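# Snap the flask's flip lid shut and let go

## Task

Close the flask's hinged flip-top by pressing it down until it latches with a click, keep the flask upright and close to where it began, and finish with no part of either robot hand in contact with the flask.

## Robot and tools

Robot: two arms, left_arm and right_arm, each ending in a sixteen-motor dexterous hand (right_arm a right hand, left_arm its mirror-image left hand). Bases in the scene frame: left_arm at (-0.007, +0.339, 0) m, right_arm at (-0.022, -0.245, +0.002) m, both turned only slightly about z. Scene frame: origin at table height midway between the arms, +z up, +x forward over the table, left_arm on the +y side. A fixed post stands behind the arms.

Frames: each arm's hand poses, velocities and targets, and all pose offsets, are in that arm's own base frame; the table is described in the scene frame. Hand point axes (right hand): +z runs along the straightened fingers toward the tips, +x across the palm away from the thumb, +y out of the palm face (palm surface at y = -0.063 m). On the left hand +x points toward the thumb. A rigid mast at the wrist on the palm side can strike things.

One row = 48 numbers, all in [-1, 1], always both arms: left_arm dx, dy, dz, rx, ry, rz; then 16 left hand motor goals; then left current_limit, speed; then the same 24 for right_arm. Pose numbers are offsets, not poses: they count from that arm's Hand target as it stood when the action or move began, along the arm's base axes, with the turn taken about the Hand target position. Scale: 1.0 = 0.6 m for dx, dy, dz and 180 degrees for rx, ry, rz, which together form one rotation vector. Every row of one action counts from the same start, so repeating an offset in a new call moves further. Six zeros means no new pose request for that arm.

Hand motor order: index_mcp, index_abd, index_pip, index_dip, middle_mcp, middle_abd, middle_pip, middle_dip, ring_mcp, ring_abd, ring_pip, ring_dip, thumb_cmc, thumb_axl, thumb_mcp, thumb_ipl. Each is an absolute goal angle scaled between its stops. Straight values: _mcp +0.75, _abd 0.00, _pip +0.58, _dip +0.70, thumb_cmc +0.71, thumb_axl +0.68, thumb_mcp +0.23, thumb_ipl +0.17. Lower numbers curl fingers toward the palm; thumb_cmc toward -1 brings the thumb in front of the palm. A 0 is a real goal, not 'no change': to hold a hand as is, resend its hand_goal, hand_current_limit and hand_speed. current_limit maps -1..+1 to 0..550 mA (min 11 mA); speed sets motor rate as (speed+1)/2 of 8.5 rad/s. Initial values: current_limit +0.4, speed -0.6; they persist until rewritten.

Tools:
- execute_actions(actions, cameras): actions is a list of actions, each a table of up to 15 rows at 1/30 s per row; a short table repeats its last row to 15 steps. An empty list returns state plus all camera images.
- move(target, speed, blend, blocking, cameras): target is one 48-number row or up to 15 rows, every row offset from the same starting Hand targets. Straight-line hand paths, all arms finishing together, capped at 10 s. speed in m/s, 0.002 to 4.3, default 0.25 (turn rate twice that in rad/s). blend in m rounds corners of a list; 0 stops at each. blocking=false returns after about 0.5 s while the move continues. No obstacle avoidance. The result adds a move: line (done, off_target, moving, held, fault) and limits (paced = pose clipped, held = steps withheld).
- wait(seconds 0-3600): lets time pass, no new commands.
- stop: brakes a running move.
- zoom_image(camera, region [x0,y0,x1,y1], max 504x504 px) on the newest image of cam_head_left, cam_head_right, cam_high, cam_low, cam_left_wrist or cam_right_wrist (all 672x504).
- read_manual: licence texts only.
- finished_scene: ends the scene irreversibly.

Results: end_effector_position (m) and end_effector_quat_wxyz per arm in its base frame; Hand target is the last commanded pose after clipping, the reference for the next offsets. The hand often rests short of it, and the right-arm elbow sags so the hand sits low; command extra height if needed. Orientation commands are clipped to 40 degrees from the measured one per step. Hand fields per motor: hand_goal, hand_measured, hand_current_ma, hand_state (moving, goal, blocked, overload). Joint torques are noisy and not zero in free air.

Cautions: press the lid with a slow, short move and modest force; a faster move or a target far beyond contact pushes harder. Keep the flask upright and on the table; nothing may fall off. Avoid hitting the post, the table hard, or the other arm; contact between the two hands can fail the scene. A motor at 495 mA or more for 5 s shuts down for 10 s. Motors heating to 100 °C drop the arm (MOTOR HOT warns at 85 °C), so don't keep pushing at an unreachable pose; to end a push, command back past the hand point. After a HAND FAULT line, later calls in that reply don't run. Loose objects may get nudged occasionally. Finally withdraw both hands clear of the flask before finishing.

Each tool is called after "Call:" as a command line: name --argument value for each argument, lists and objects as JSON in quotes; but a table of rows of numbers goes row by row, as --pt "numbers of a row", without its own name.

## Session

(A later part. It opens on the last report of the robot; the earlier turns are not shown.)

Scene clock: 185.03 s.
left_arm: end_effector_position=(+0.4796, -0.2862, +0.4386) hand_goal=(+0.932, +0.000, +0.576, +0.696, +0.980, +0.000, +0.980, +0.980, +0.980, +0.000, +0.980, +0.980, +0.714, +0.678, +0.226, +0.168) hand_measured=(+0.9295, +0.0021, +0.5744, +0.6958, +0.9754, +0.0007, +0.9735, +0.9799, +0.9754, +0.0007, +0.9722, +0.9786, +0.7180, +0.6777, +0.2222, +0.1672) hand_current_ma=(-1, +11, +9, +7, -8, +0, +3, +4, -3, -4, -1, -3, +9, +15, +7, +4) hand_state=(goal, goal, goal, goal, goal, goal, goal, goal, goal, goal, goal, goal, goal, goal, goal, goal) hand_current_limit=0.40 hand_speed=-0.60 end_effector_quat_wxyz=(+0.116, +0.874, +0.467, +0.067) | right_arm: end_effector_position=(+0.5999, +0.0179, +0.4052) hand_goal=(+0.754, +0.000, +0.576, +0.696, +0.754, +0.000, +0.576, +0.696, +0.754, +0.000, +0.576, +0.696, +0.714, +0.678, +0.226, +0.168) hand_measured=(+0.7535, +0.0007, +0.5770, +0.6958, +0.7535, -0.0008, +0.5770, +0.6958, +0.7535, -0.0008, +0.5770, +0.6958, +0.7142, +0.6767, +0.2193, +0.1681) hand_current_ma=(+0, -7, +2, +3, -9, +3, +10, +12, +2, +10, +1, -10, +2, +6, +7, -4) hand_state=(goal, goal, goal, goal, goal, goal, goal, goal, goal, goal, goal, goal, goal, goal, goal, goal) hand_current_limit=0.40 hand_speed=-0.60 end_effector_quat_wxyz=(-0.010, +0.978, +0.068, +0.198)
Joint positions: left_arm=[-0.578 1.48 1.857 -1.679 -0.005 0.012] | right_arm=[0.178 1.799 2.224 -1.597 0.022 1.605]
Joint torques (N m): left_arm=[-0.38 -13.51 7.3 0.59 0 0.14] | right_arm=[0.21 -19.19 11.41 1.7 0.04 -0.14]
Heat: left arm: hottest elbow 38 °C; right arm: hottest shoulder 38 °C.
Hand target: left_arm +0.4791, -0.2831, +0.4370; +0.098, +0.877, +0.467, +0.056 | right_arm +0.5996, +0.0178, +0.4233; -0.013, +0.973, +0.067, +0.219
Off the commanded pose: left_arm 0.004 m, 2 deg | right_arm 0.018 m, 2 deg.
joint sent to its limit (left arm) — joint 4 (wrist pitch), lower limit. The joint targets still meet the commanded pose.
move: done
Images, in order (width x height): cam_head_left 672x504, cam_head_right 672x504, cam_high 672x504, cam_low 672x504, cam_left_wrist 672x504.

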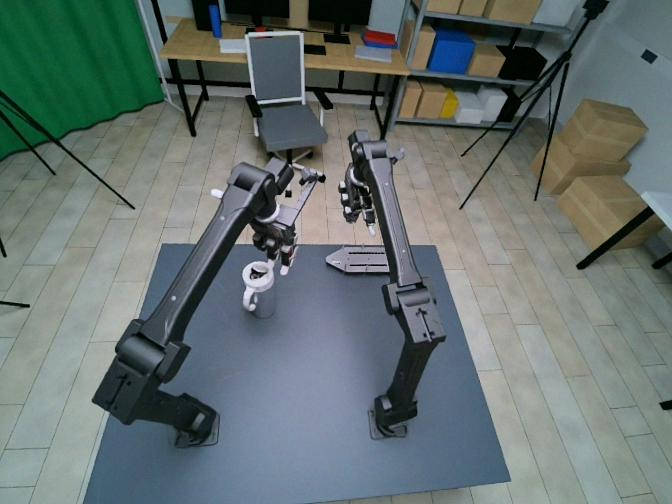

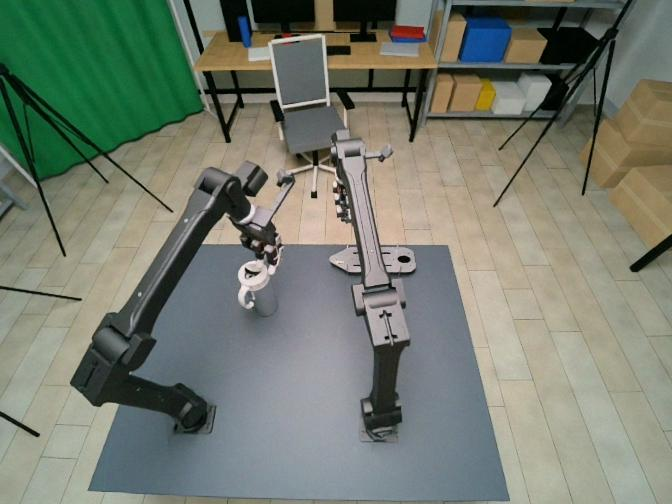

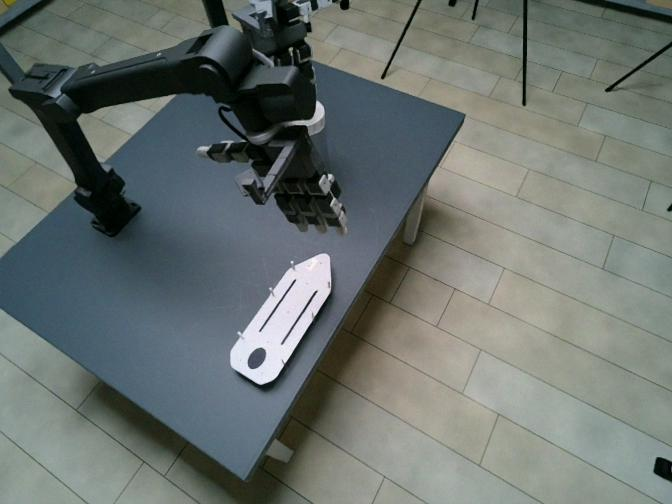

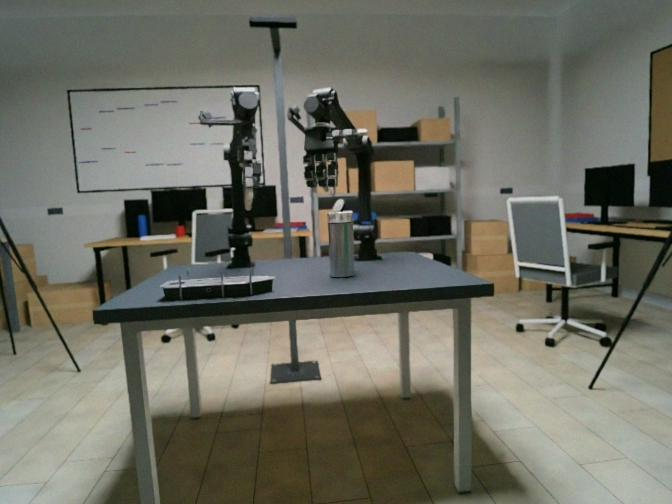

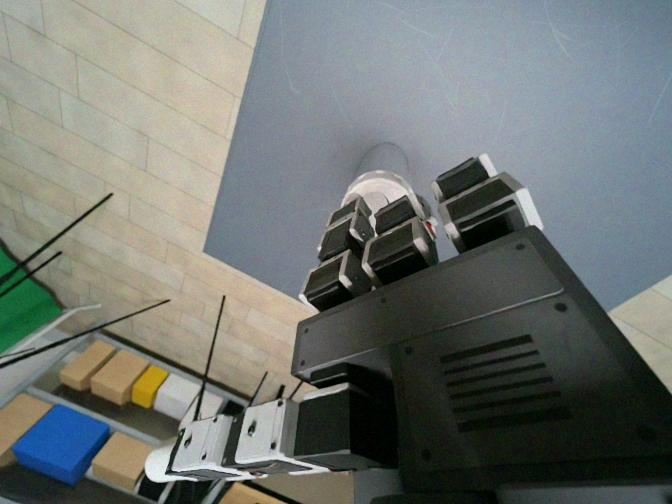

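Call:
move --target '[-0.0283, 0.0237, -0.0333, 0, 0, 0, 0.932, 0, 0.576, 0.696, 0.98, 0, 0.98, 0.98, 0.98, 0, 0.98, 0.98, 0.714, 0.678, 0.226, 0.168, 0.6, -0.6, 0, 0, 0, 0, 0, 0, 0.754, 0, 0.576, 0.696, 0.754, 0, 0.576, 0.696, 0.754, 0, 0.576, 0.696, 0.714, 0.678, 0.226, 0.168, 0.4, -0.6]' --speed 0.05 --cameras '["cam_head_left", "cam_head_right", "cam_low", "cam_left_wrist"]'

Call:
zoom_image --camera "cam_head_left" --region '[220, 220, 330, 330]'

Call:
zoom_image --camera "cam_head_right" --region '[220, 220, 330, 330]'

Call:
zoom_image --camera "cam_low" --region '[290, 150, 390, 250]'

Call:
zoom_image --camera "cam_left_wrist" --region '[320, 140, 440, 240]'

Scene clock: 241.30 s.
left_arm: end_effector_position=(+0.4624, -0.2725, +0.4120) hand_goal=(+0.932, +0.000, +0.576, +0.696, +0.980, +0.000, +0.980, +0.980, +0.980, +0.000, +0.980, +0.980, +0.714, +0.678, +0.226, +0.168) hand_measured=(+0.9307, +0.0021, +0.5744, +0.6958, +0.9754, +0.0007, +0.9735, +0.9786, +0.9766, +0.0007, +0.9722, +0.9786, +0.7180, +0.6767, +0.2222, +0.1672) hand_current_ma=(-2, +13, +13, -5, -4, -9, -6, +7, -3, -7, -7, -3, +6, +9, +13, +10) hand_state=(goal, goal, goal, goal, goal, goal, goal, goal, goal, goal, goal, goal, goal, goal, goal, goal) hand_current_limit=0.60 hand_speed=-0.60 end_effector_quat_wxyz=(+0.092, +0.877, +0.468, +0.053) | right_arm: end_effector_position=(+0.5999, +0.0179, +0.4052) hand_goal=(+0.754, +0.000, +0.576, +0.696, +0.754, +0.000, +0.576, +0.696, +0.754, +0.000, +0.576, +0.696, +0.714, +0.678, +0.226, +0.168) hand_measured=(+0.7535, -0.0008, +0.5770, +0.6958, +0.7535, -0.0008, +0.5770, +0.6958, +0.7535, +0.0007, +0.5770, +0.6958, +0.7142, +0.6777, +0.2193, +0.1681) hand_current_ma=(-2, +2, +3, +0, -4, +11, +6, +6, +10, +12, -13, -9, +2, +5, -8, -7) hand_state=(goal, goal, goal, goal, goal, goal, goal, goal, goal, goal, goal, goal, goal, goal, goal, goal) hand_current_limit=0.40 hand_speed=-0.60 end_effector_quat_wxyz=(-0.010, +0.978, +0.068, +0.198)
Joint positions: left_arm=[-0.572 1.435 1.757 -1.679 -0.003 0.019] | right_arm=[0.178 1.799 2.224 -1.597 0.022 1.605]
Joint torques (N m): left_arm=[0.21 -14.27 7.39 0.8 -0.03 0.11] | right_arm=[0.26 -19.31 11.45 1.69 0.04 -0.15]
Heat: left arm: hottest elbow 37 °C; right arm: hottest shoulder 39 °C.
Hand target: left_arm +0.4621, -0.2688, +0.4170; +0.098, +0.877, +0.467, +0.056 | right_arm +0.5996, +0.0178, +0.4233; -0.013, +0.973, +0.067, +0.219
Off the commanded pose: left_arm 0.006 m, 1 deg | right_arm 0.018 m, 2 deg.
move: done

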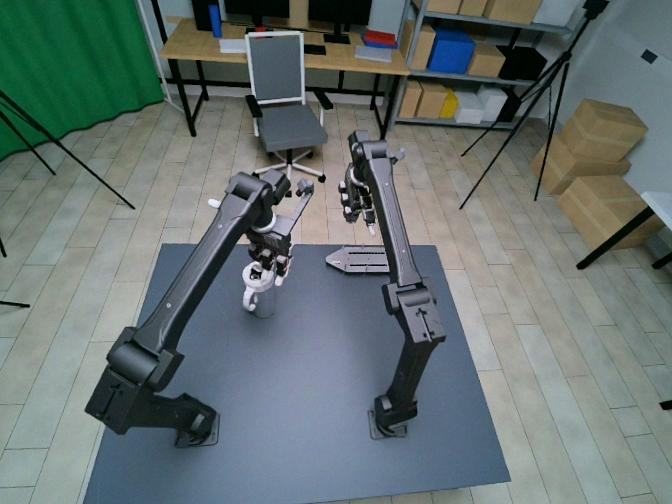

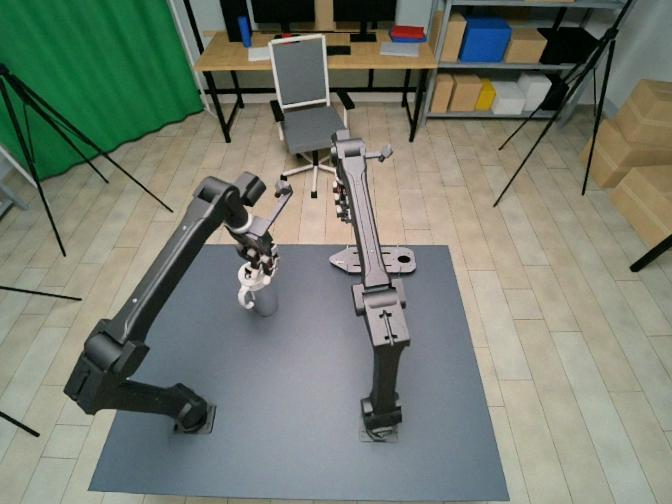

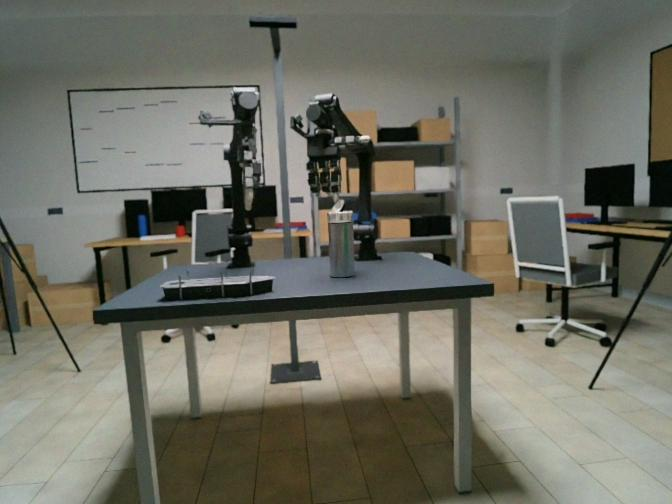

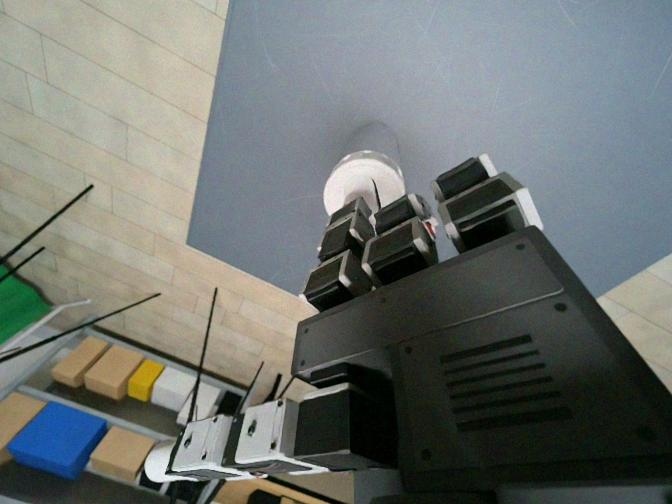

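Scaled by 4.582 from the camera's image (finer frame: 960x720).

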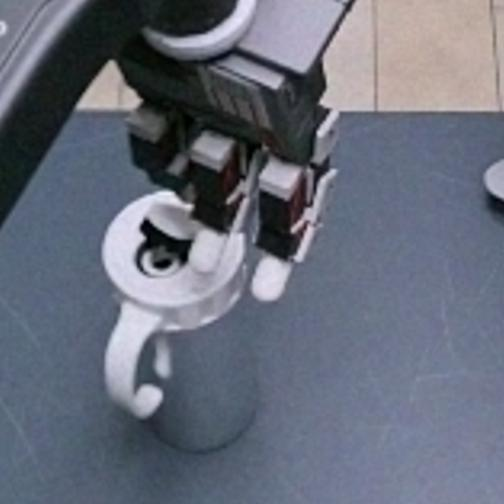

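Scaled by 4.582 from the camera's image (finer frame: 960x720).

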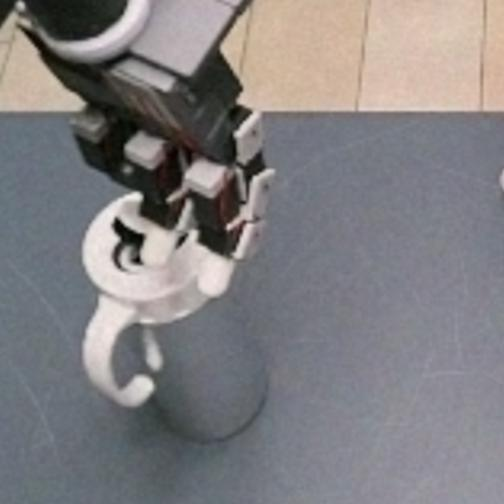

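Scaled by 5.040 from the camera's image (finer frame: 960x720).

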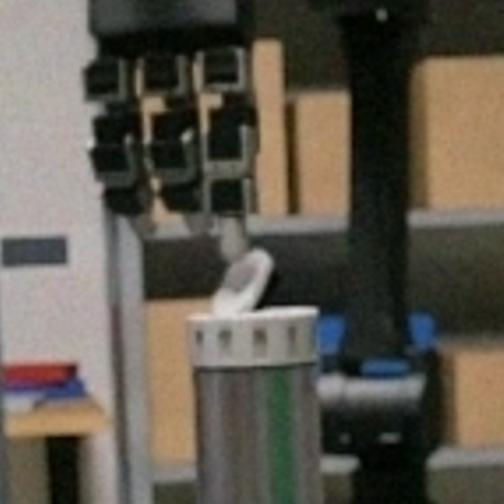

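Scaled by 4.200 from the camera's image (finer frame: 960x720).

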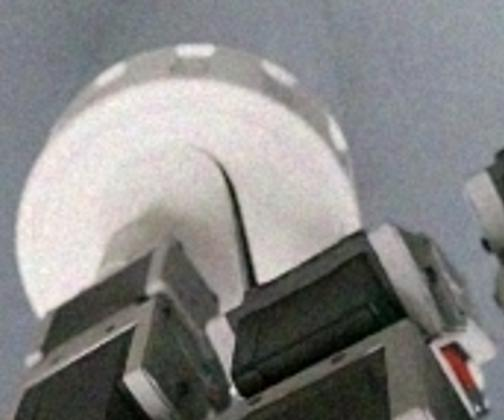

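Call:
move --target '[-0.0223, 0.0180, -0.0317, 0, 0, 0, 0.932, 0, 0.576, 0.696, 0.98, 0, 0.98, 0.98, 0.98, 0, 0.98, 0.98, 0.714, 0.678, 0.226, 0.168, 0.6, -0.6, 0, 0, 0, 0, 0, 0, 0.754, 0, 0.576, 0.696, 0.754, 0, 0.576, 0.696, 0.754, 0, 0.576, 0.696, 0.714, 0.678, 0.226, 0.168, 0.4, -0.6]' --speed 0.04 --cameras '["cam_head_left", "cam_head_right", "cam_low", "cam_left_wrist"]'

Call:
zoom_image --camera "cam_head_left" --region '[220, 220, 330, 330]'

Call:
zoom_image --camera "cam_low" --region '[290, 150, 390, 250]'

Call:
zoom_image --camera "cam_left_wrist" --region '[320, 140, 440, 240]'

Scene clock: 255.10 s.
left_arm: end_effector_position=(+0.4478, -0.2610, +0.3934) hand_goal=(+0.932, +0.000, +0.576, +0.696, +0.980, +0.000, +0.980, +0.980, +0.980, +0.000, +0.980, +0.980, +0.714, +0.678, +0.226, +0.168) hand_measured=(+0.9187, +0.0051, +0.5680, +0.6920, +0.9754, +0.0007, +0.9735, +0.9786, +0.9754, +0.0007, +0.9722, +0.9786, +0.7180, +0.6767, +0.2232, +0.1681) hand_current_ma=(-10, +10, +5, +3, -6, +5, +3, +3, -6, -11, -7, +6, +11, +9, +4, +8) hand_state=(goal, goal, goal, goal, goal, goal, goal, goal, goal, goal, goal, goal, goal, goal, goal, goal) hand_current_limit=0.60 hand_speed=-0.60 end_effector_quat_wxyz=(+0.090, +0.878, +0.467, +0.052) | right_arm: end_effector_position=(+0.5999, +0.0179, +0.4052) hand_goal=(+0.754, +0.000, +0.576, +0.696, +0.754, +0.000, +0.576, +0.696, +0.754, +0.000, +0.576, +0.696, +0.714, +0.678, +0.226, +0.168) hand_measured=(+0.7535, +0.0007, +0.5757, +0.6958, +0.7523, +0.0007, +0.5770, +0.6958, +0.7535, -0.0008, +0.5770, +0.6958, +0.7142, +0.6767, +0.2193, +0.1672) hand_current_ma=(-5, -15, +10, -5, -7, -7, +2, -7, +7, +10, +10, +0, -1, +4, -9, -10) hand_state=(goal, goal, goal, goal, goal, goal, goal, goal, goal, goal, goal, goal, goal, goal, goal, goal) hand_current_limit=0.40 hand_speed=-0.60 end_effector_quat_wxyz=(-0.010, +0.978, +0.068, +0.198)
Joint positions: left_arm=[-0.567 1.376 1.648 -1.635 -0.003 0.026] | right_arm=[0.178 1.799 2.224 -1.597 0.022 1.605]
Joint torques (N m): left_arm=[0.26 -12.86 7.46 1.28 0.03 0.13] | right_arm=[0.15 -19.25 11.41 1.65 0.03 -0.14]
Heat: left arm: hottest elbow 37 °C; right arm: hottest shoulder 39 °C.
Hand target: left_arm +0.4487, -0.2581, +0.3980; +0.098, +0.877, +0.467, +0.056 | right_arm +0.5996, +0.0178, +0.4233; -0.013, +0.973, +0.067, +0.219
Off the commanded pose: left_arm 0.006 m, 1 deg | right_arm 0.018 m, 2 deg.
move: done

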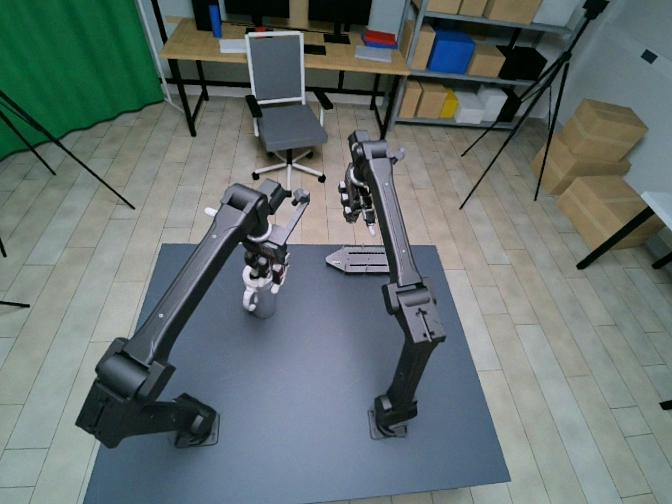

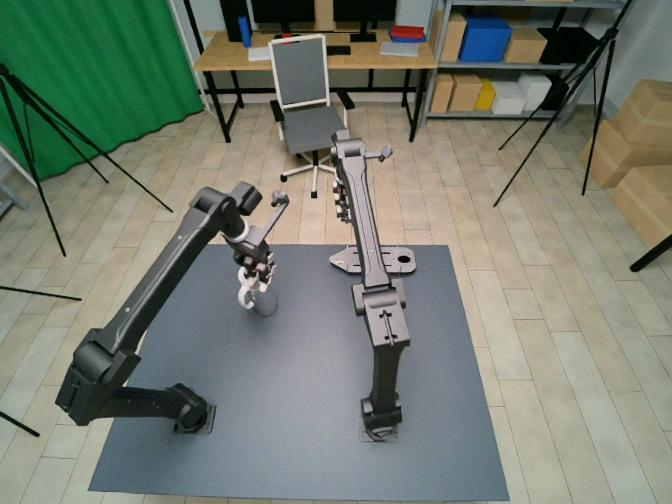

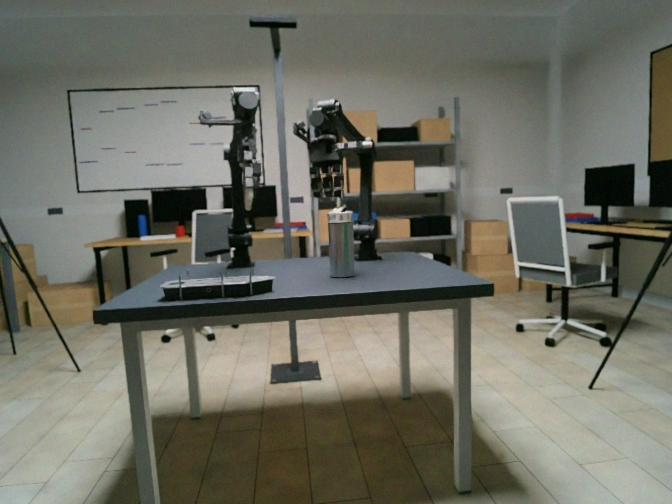

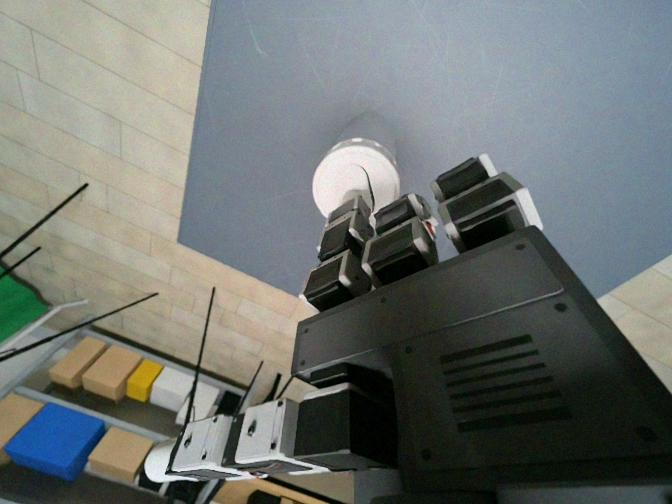

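Scaled by 4.582 from the camera's image (finer frame: 960x720).

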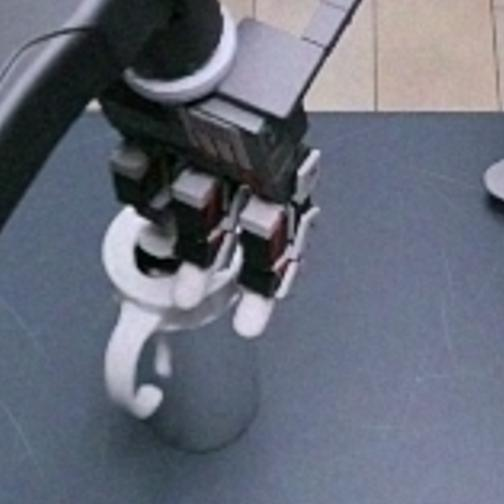

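Scaled by 5.040 from the camera's image (finer frame: 960x720).

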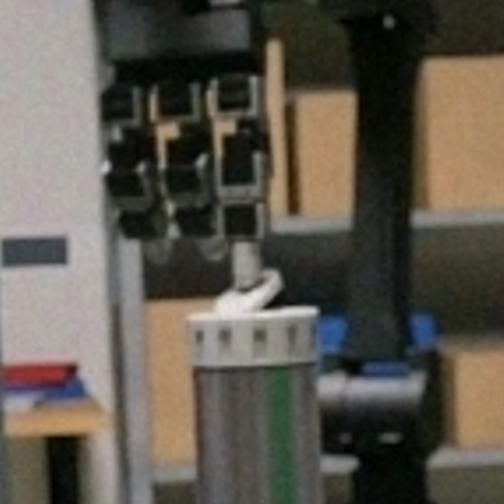

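Scaled by 4.200 from the camera's image (finer frame: 960x720).

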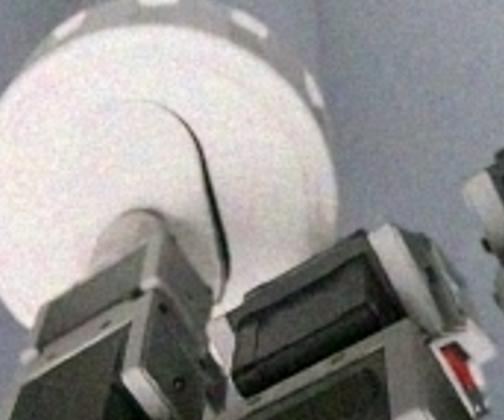

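Call:
move --target '[-0.0267, 0.0133, -0.030, 0, 0, 0, 0.932, 0, 0.576, 0.696, 0.98, 0, 0.98, 0.98, 0.98, 0, 0.98, 0.98, 0.714, 0.678, 0.226, 0.168, 0.7, -0.6, 0, 0, 0, 0, 0, 0, 0.754, 0, 0.576, 0.696, 0.754, 0, 0.576, 0.696, 0.754, 0, 0.576, 0.696, 0.714, 0.678, 0.226, 0.168, 0.4, -0.6]' --speed 0.04 --cameras '["cam_head_left", "cam_low", "cam_left_wrist"]'

Call:
zoom_image --camera "cam_low" --region '[290, 150, 390, 250]'

Call:
zoom_image --camera "cam_left_wrist" --region '[300, 130, 420, 230]'

Scene clock: 261.47 s.
left_arm: end_effector_position=(+0.4332, -0.2518, +0.3815) hand_goal=(+0.932, +0.000, +0.576, +0.696, +0.980, +0.000, +0.980, +0.980, +0.980, +0.000, +0.980, +0.980, +0.714, +0.678, +0.226, +0.168) hand_measured=(+0.9054, +0.0080, +0.5564, +0.6881, +0.9742, +0.0007, +0.9735, +0.9786, +0.9766, +0.0007, +0.9735, +0.9786, +0.7180, +0.6777, +0.2222, +0.1681) hand_current_ma=(-20, +14, +5, +6, -11, -7, +3, -3, -6, -11, -5, -8, +8, +8, +14, +12) hand_state=(blocked, goal, goal, goal, goal, goal, goal, goal, goal, goal, goal, goal, goal, goal, goal, goal) hand_current_limit=0.70 hand_speed=-0.60 end_effector_quat_wxyz=(+0.097, +0.877, +0.466, +0.056) | right_arm: end_effector_position=(+0.5999, +0.0179, +0.4052) hand_goal=(+0.754, +0.000, +0.576, +0.696, +0.754, +0.000, +0.576, +0.696, +0.754, +0.000, +0.576, +0.696, +0.714, +0.678, +0.226, +0.168) hand_measured=(+0.7535, +0.0007, +0.5770, +0.6958, +0.7535, -0.0008, +0.5770, +0.6958, +0.7535, -0.0008, +0.5757, +0.6958, +0.7142, +0.6767, +0.2193, +0.1681) hand_current_ma=(-3, -1, +6, +11, -2, +5, -3, +6, -3, +15, +9, +5, +0, +12, -4, -12) hand_state=(goal, goal, goal, goal, goal, goal, goal, goal, goal, goal, goal, goal, goal, goal, goal, goal) hand_current_limit=0.40 hand_speed=-0.60 end_effector_quat_wxyz=(-0.010, +0.978, +0.068, +0.198)
Joint positions: left_arm=[-0.567 1.313 1.55 -1.584 -0.003 0.027] | right_arm=[0.178 1.799 2.224 -1.597 0.022 1.605]
Joint torques (N m): left_arm=[-0.97 -11.34 6.9 0.99 -0.04 0.03] | right_arm=[0.21 -19.25 11.4 1.68 0.04 -0.14]
Heat: left arm: hottest elbow 37 °C; right arm: hottest shoulder 39 °C.
Hand target: left_arm +0.4328, -0.2501, +0.3800; +0.098, +0.877, +0.467, +0.056 | right_arm +0.5996, +0.0178, +0.4233; -0.013, +0.973, +0.067, +0.219
Off the commanded pose: left_arm 0.002 m, 0 deg | right_arm 0.018 m, 2 deg.
move: done

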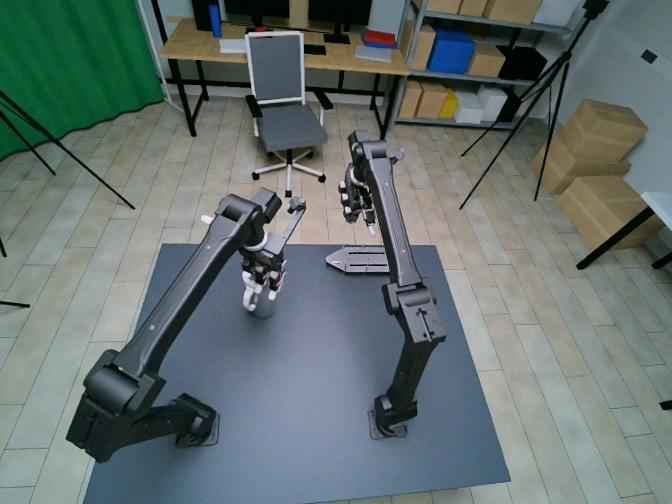

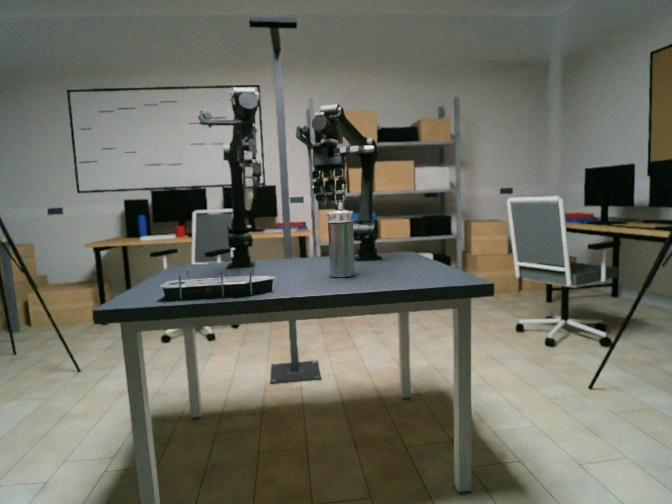

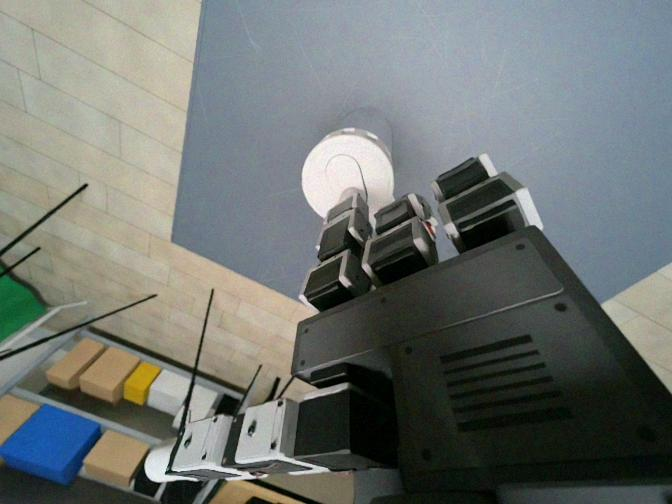

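Scaled by 5.040 from the camera's image (finer frame: 960x720).

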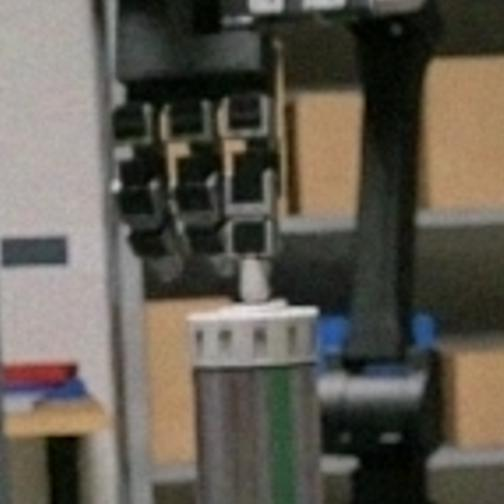

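Scaled by 4.200 from the camera's image (finer frame: 960x720).

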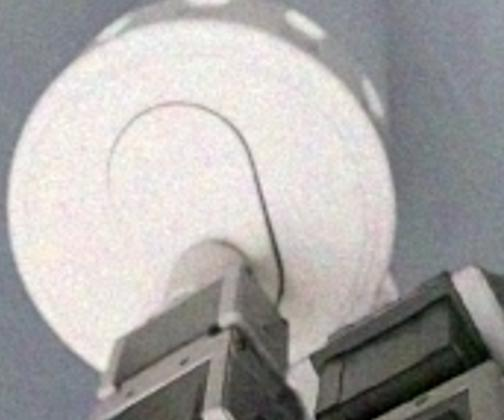

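Call:
move --target '[-0.0077, 0.0065, -0.0183, 0, 0, 0, 0.955, 0, 0.59, 0.71, 0.98, 0, 0.98, 0.98, 0.98, 0, 0.98, 0.98, 0.714, 0.678, 0.226, 0.168, 0.75, -0.6, 0, 0, 0, 0, 0, 0, 0.754, 0, 0.576, 0.696, 0.754, 0, 0.576, 0.696, 0.754, 0, 0.576, 0.696, 0.714, 0.678, 0.226, 0.168, 0.4, -0.6]' --speed 0.04 --cameras '["cam_head_left", "cam_low", "cam_left_wrist"]'

Call:
zoom_image --camera "cam_low" --region '[290, 150, 390, 250]'

Call:
zoom_image --camera "cam_left_wrist" --region '[300, 130, 420, 230]'

Scene clock: 271.57 s.
left_arm: end_effector_position=(+0.4285, -0.2493, +0.3828) hand_goal=(+0.956, +0.000, +0.590, +0.710, +0.980, +0.000, +0.980, +0.980, +0.980, +0.000, +0.980, +0.980, +0.714, +0.678, +0.226, +0.168) hand_measured=(+0.9054, +0.0051, +0.5500, +0.6881, +0.9754, +0.0007, +0.9735, +0.9799, +0.9754, -0.0008, +0.9735, +0.9786, +0.7180, +0.6767, +0.2222, +0.1672) hand_current_ma=(-23, +11, -7, +2, -2, -4, -6, +9, -1, -7, -5, +2, +13, +5, +7, +2) hand_state=(blocked, goal, blocked, blocked, goal, goal, goal, goal, goal, goal, goal, goal, goal, goal, goal, goal) hand_current_limit=0.75 hand_speed=-0.60 end_effector_quat_wxyz=(+0.110, +0.877, +0.464, +0.064) | right_arm: end_effector_position=(+0.5999, +0.0179, +0.4052) hand_goal=(+0.754, +0.000, +0.576, +0.696, +0.754, +0.000, +0.576, +0.696, +0.754, +0.000, +0.576, +0.696, +0.714, +0.678, +0.226, +0.168) hand_measured=(+0.7535, -0.0008, +0.5770, +0.6958, +0.7535, +0.0007, +0.5770, +0.6958, +0.7535, +0.0007, +0.5770, +0.6958, +0.7142, +0.6777, +0.2193, +0.1672) hand_current_ma=(+0, -5, +5, +8, -14, +12, +0, +0, +8, +9, -1, -11, -1, +7, -7, -13) hand_state=(goal, goal, goal, goal, goal, goal, goal, goal, goal, goal, goal, goal, goal, goal, goal, goal) hand_current_limit=0.40 hand_speed=-0.60 end_effector_quat_wxyz=(-0.010, +0.978, +0.068, +0.198)
Joint positions: left_arm=[-0.567 1.28 1.512 -1.548 -0.003 0.031] | right_arm=[0.178 1.799 2.224 -1.597 0.022 1.605]
Joint torques (N m): left_arm=[-0.26 -10.05 6.22 0.84 0.01 0.01] | right_arm=[0.26 -19.37 11.43 1.66 0.04 -0.14]
Heat: left arm: hottest elbow 37 °C; right arm: hottest shoulder 39 °C.
Hand target: left_arm +0.4281, -0.2462, +0.3689; +0.098, +0.877, +0.467, +0.056 | right_arm +0.5996, +0.0178, +0.4233; -0.013, +0.973, +0.067, +0.219
Off the commanded pose: left_arm 0.014 m, 2 deg | right_arm 0.018 m, 2 deg.
move: off_target (left_arm)

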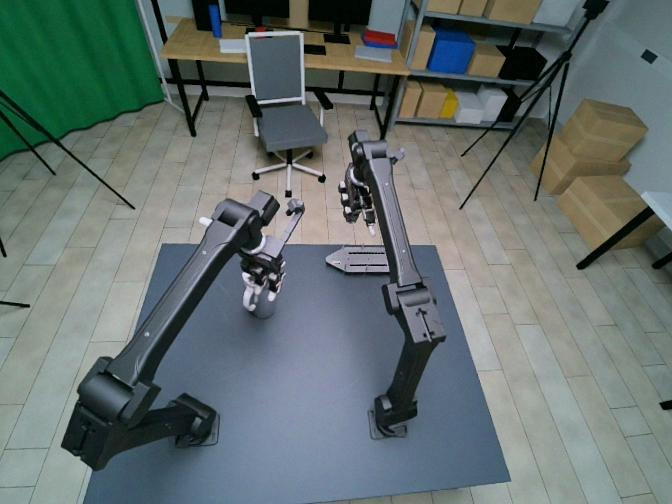

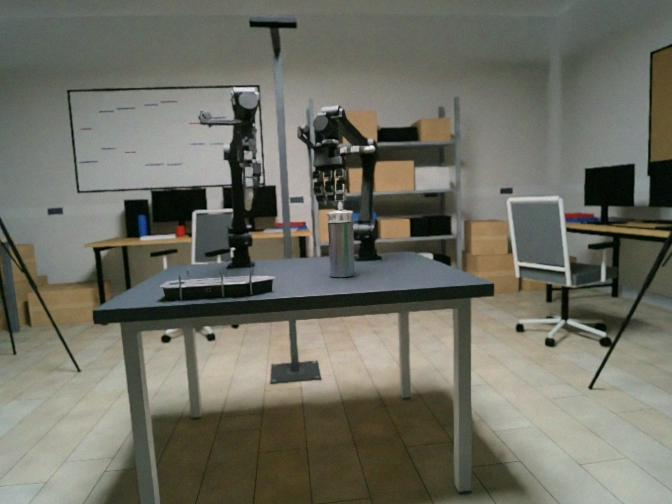

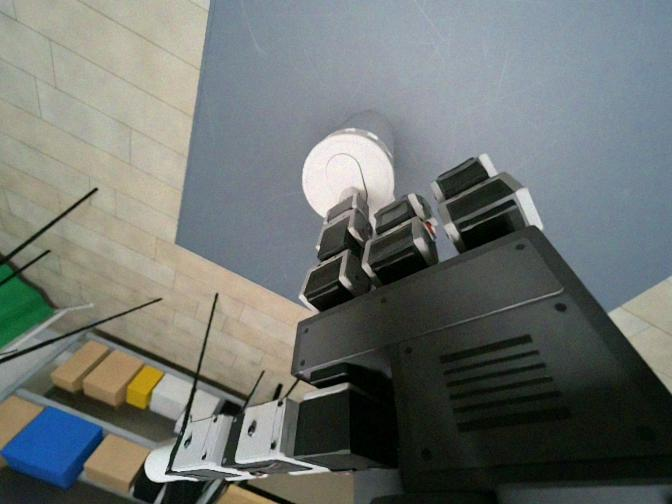

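Scaled by 5.040 from the camera's image (finer frame: 960x720).

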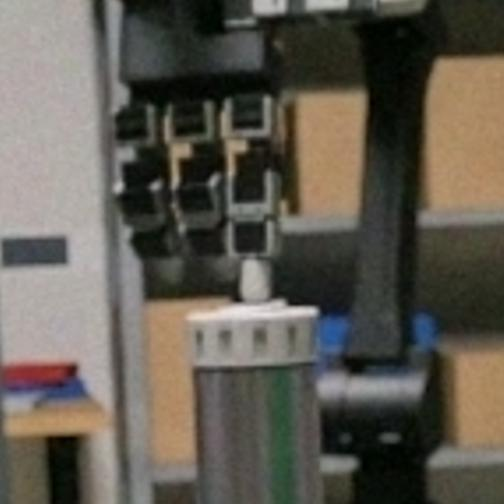

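Scaled by 4.200 from the camera's image (finer frame: 960x720).

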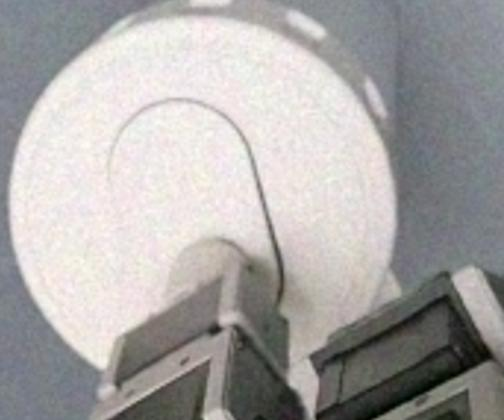

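Call:
move --target '[0, 0, -0.0333, 0, 0, 0, 0.955, 0, 0.59, 0.71, 0.98, 0, 0.98, 0.98, 0.98, 0, 0.98, 0.98, 0.714, 0.678, 0.226, 0.168, 0.75, -0.6, 0, 0, 0, 0, 0, 0, 0.754, 0, 0.576, 0.696, 0.754, 0, 0.576, 0.696, 0.754, 0, 0.576, 0.696, 0.714, 0.678, 0.226, 0.168, 0.4, -0.6]' --speed 0.04 --cameras '["cam_low", "cam_left_wrist"]'

Call:
zoom_image --camera "cam_low" --region '[290, 150, 390, 250]'

Call:
zoom_image --camera "cam_left_wrist" --region '[300, 130, 420, 230]'

Scene clock: 276.50 s.
left_arm: end_effector_position=(+0.4242, -0.2461, +0.3843) hand_goal=(+0.956, +0.000, +0.590, +0.710, +0.980, +0.000, +0.980, +0.980, +0.980, +0.000, +0.980, +0.980, +0.714, +0.678, +0.226, +0.168) hand_measured=(+0.9078, -0.0023, +0.5500, +0.6907, +0.9754, +0.0007, +0.9735, +0.9799, +0.9754, -0.0008, +0.9735, +0.9786, +0.7180, +0.6767, +0.2222, +0.1681) hand_current_ma=(-35, +6, +0, +3, -4, -10, +3, +3, -4, -9, -11, -5, +12, +8, +3, +14) hand_state=(blocked, goal, blocked, goal, goal, goal, goal, goal, goal, goal, goal, goal, goal, goal, goal, goal) hand_current_limit=0.75 hand_speed=-0.60 end_effector_quat_wxyz=(+0.127, +0.874, +0.462, +0.075) | right_arm: end_effector_position=(+0.5999, +0.0179, +0.4052) hand_goal=(+0.754, +0.000, +0.576, +0.696, +0.754, +0.000, +0.576, +0.696, +0.754, +0.000, +0.576, +0.696, +0.714, +0.678, +0.226, +0.168) hand_measured=(+0.7535, -0.0008, +0.5770, +0.6958, +0.7535, +0.0007, +0.5770, +0.6958, +0.7535, +0.0007, +0.5770, +0.6958, +0.7142, +0.6777, +0.2193, +0.1672) hand_current_ma=(-7, -6, +8, +7, -5, -4, +14, -2, +5, +9, +2, -9, +4, +2, -2, -4) hand_state=(goal, goal, goal, goal, goal, goal, goal, goal, goal, goal, goal, goal, goal, goal, goal, goal) hand_current_limit=0.40 hand_speed=-0.60 end_effector_quat_wxyz=(-0.010, +0.978, +0.068, +0.198)
Joint positions: left_arm=[-0.567 1.241 1.466 -1.499 -0.005 0.031] | right_arm=[0.178 1.799 2.224 -1.597 0.022 1.605]
Joint torques (N m): left_arm=[-0.85 -6.83 5.18 0.69 0.15 0.05] | right_arm=[0.26 -19.31 11.44 1.62 0.03 -0.13]
Heat: left arm: hottest elbow 37 °C; right arm: hottest shoulder 39 °C.
Hand target: left_arm +0.4281, -0.2463, +0.3490; +0.098, +0.877, +0.467, +0.056 | right_arm +0.5996, +0.0178, +0.4233; -0.013, +0.973, +0.067, +0.219
Off the commanded pose: left_arm 0.036 m, 4 deg | right_arm 0.018 m, 2 deg.
move: off_target (left_arm)

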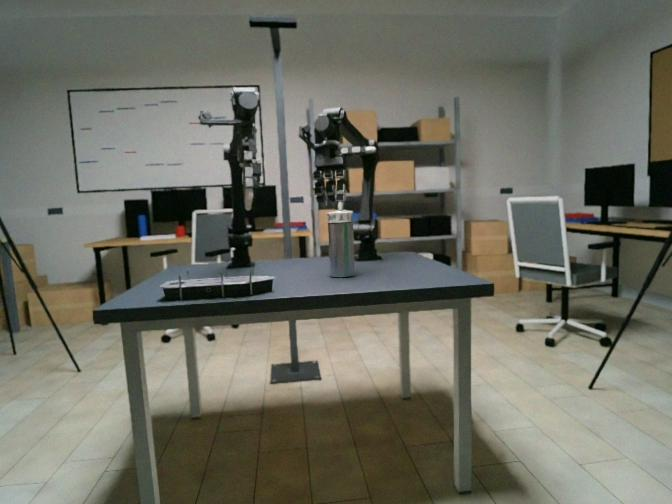

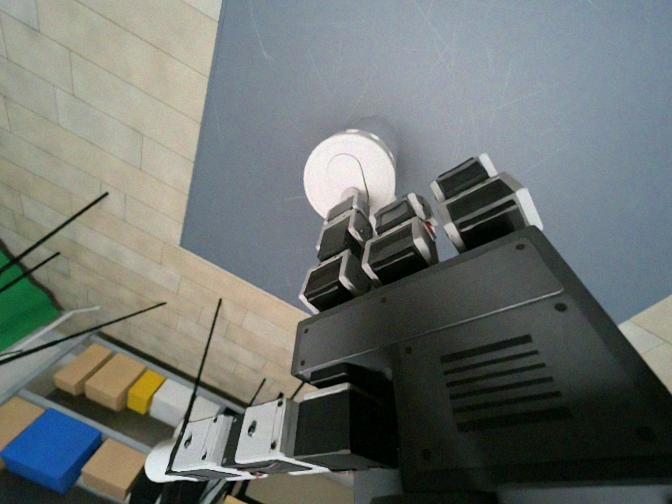

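Scaled by 5.040 from the camera's image (finer frame: 960x720).

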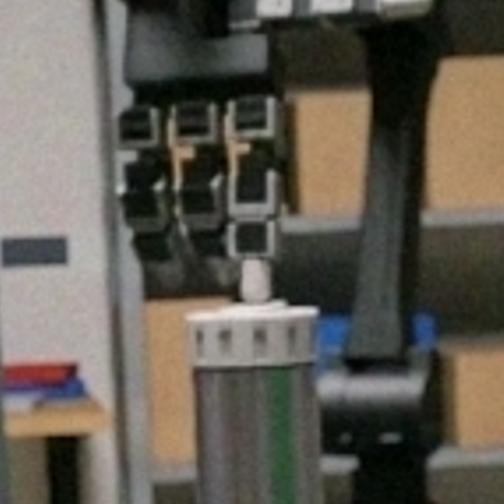

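Scaled by 4.200 from the camera's image (finer frame: 960x720).

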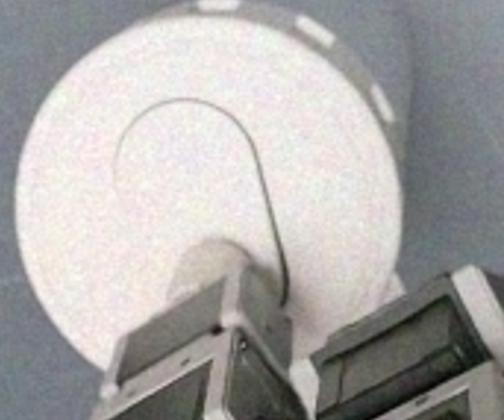

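Call:
move --target '[0, 0, -0.0333, 0, 0, 0, 0.955, 0, 0.59, 0.71, 0.98, 0, 0.98, 0.98, 0.98, 0, 0.98, 0.98, 0.714, 0.678, 0.226, 0.168, 0.75, -0.6, 0, 0, 0, 0, 0, 0, 0.754, 0, 0.576, 0.696, 0.754, 0, 0.576, 0.696, 0.754, 0, 0.576, 0.696, 0.714, 0.678, 0.226, 0.168, 0.4, -0.6]' --speed 0.04 --cameras '["cam_low", "cam_left_wrist"]'

Call:
zoom_image --camera "cam_low" --region '[290, 150, 390, 250]'

Call:
zoom_image --camera "cam_left_wrist" --region '[300, 130, 420, 230]'

Scene clock: 284.60 s.
left_arm: end_effector_position=(+0.4225, -0.2440, +0.3817) hand_goal=(+0.956, +0.000, +0.590, +0.710, +0.980, +0.000, +0.980, +0.980, +0.980, +0.000, +0.980, +0.980, +0.714, +0.678, +0.226, +0.168) hand_measured=(+0.9211, -0.0228, +0.5641, +0.6983, +0.9742, +0.0065, +0.9735, +0.9799, +0.9754, +0.0036, +0.9735, +0.9786, +0.7192, +0.6777, +0.2203, +0.1672) hand_current_ma=(-14, +7, +1, +0, -4, +1, -5, -2, -5, -3, -8, -2, +9, +5, +10, +6) hand_state=(blocked, blocked, blocked, goal, goal, goal, goal, goal, goal, goal, goal, goal, goal, goal, goal, goal) hand_current_limit=0.75 hand_speed=-0.60 end_effector_quat_wxyz=(+0.141, +0.872, +0.460, +0.086) | right_arm: end_effector_position=(+0.5999, +0.0179, +0.4052) hand_goal=(+0.754, +0.000, +0.576, +0.696, +0.754, +0.000, +0.576, +0.696, +0.754, +0.000, +0.576, +0.696, +0.714, +0.678, +0.226, +0.168) hand_measured=(+0.7535, +0.0007, +0.5770, +0.6958, +0.7535, +0.0007, +0.5770, +0.6958, +0.7535, +0.0007, +0.5770, +0.6958, +0.7142, +0.6767, +0.2193, +0.1681) hand_current_ma=(-7, -12, +9, +1, -4, +11, +7, -5, +0, +15, +12, +4, +2, +8, +7, -1) hand_state=(goal, goal, goal, goal, goal, goal, goal, goal, goal, goal, goal, goal, goal, goal, goal, goal) hand_current_limit=0.40 hand_speed=-0.60 end_effector_quat_wxyz=(-0.010, +0.978, +0.068, +0.198)
Joint positions: left_arm=[-0.567 1.211 1.419 -1.447 -0.01 0.035] | right_arm=[0.178 1.799 2.224 -1.597 0.022 1.605]
Joint torques (N m): left_arm=[-0.56 -5.48 4.23 0.88 0.35 -0.05] | right_arm=[0.32 -19.31 11.41 1.68 0.05 -0.15]
Heat: left arm: hottest elbow 36 °C; right arm: hottest shoulder 39 °C.
Hand target: left_arm +0.4282, -0.2461, +0.3288; +0.098, +0.877, +0.467, +0.056 | right_arm +0.5996, +0.0178, +0.4233; -0.013, +0.973, +0.067, +0.219
Off the commanded pose: left_arm 0.053 m, 6 deg | right_arm 0.018 m, 2 deg.
move: off_target (left_arm)

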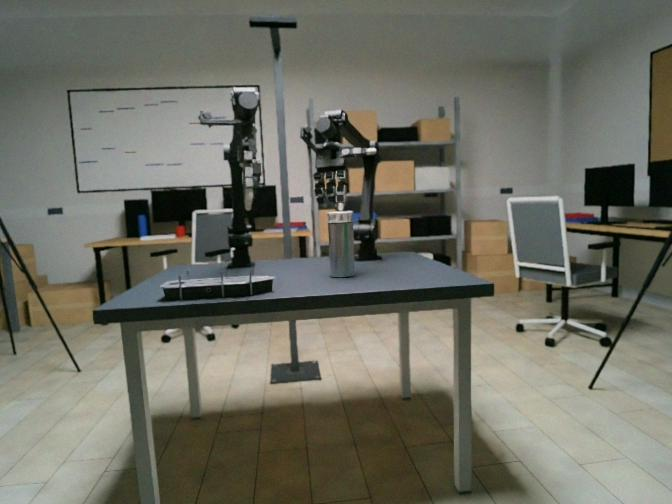

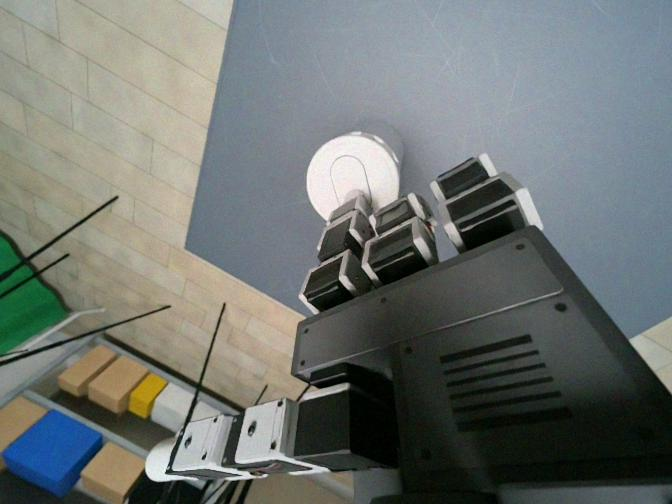

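Scaled by 5.040 from the camera's image (finer frame: 960x720).

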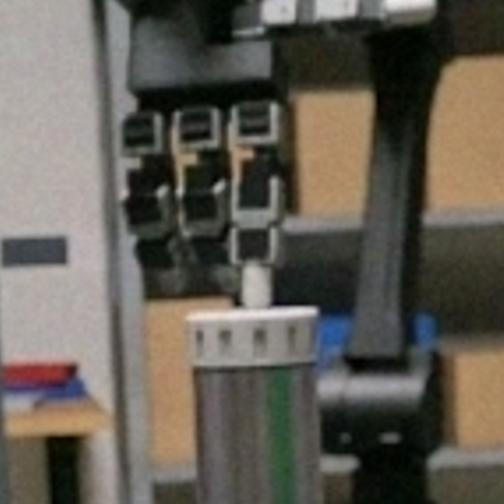

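Scaled by 4.200 from the camera's image (finer frame: 960x720).

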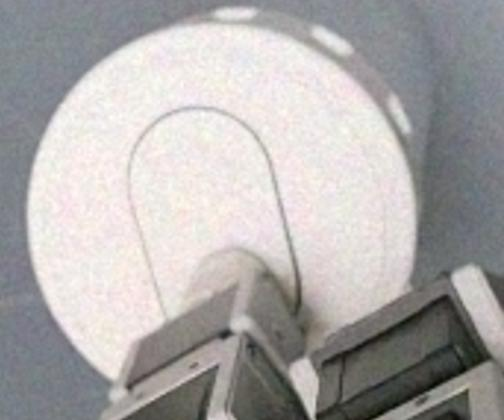

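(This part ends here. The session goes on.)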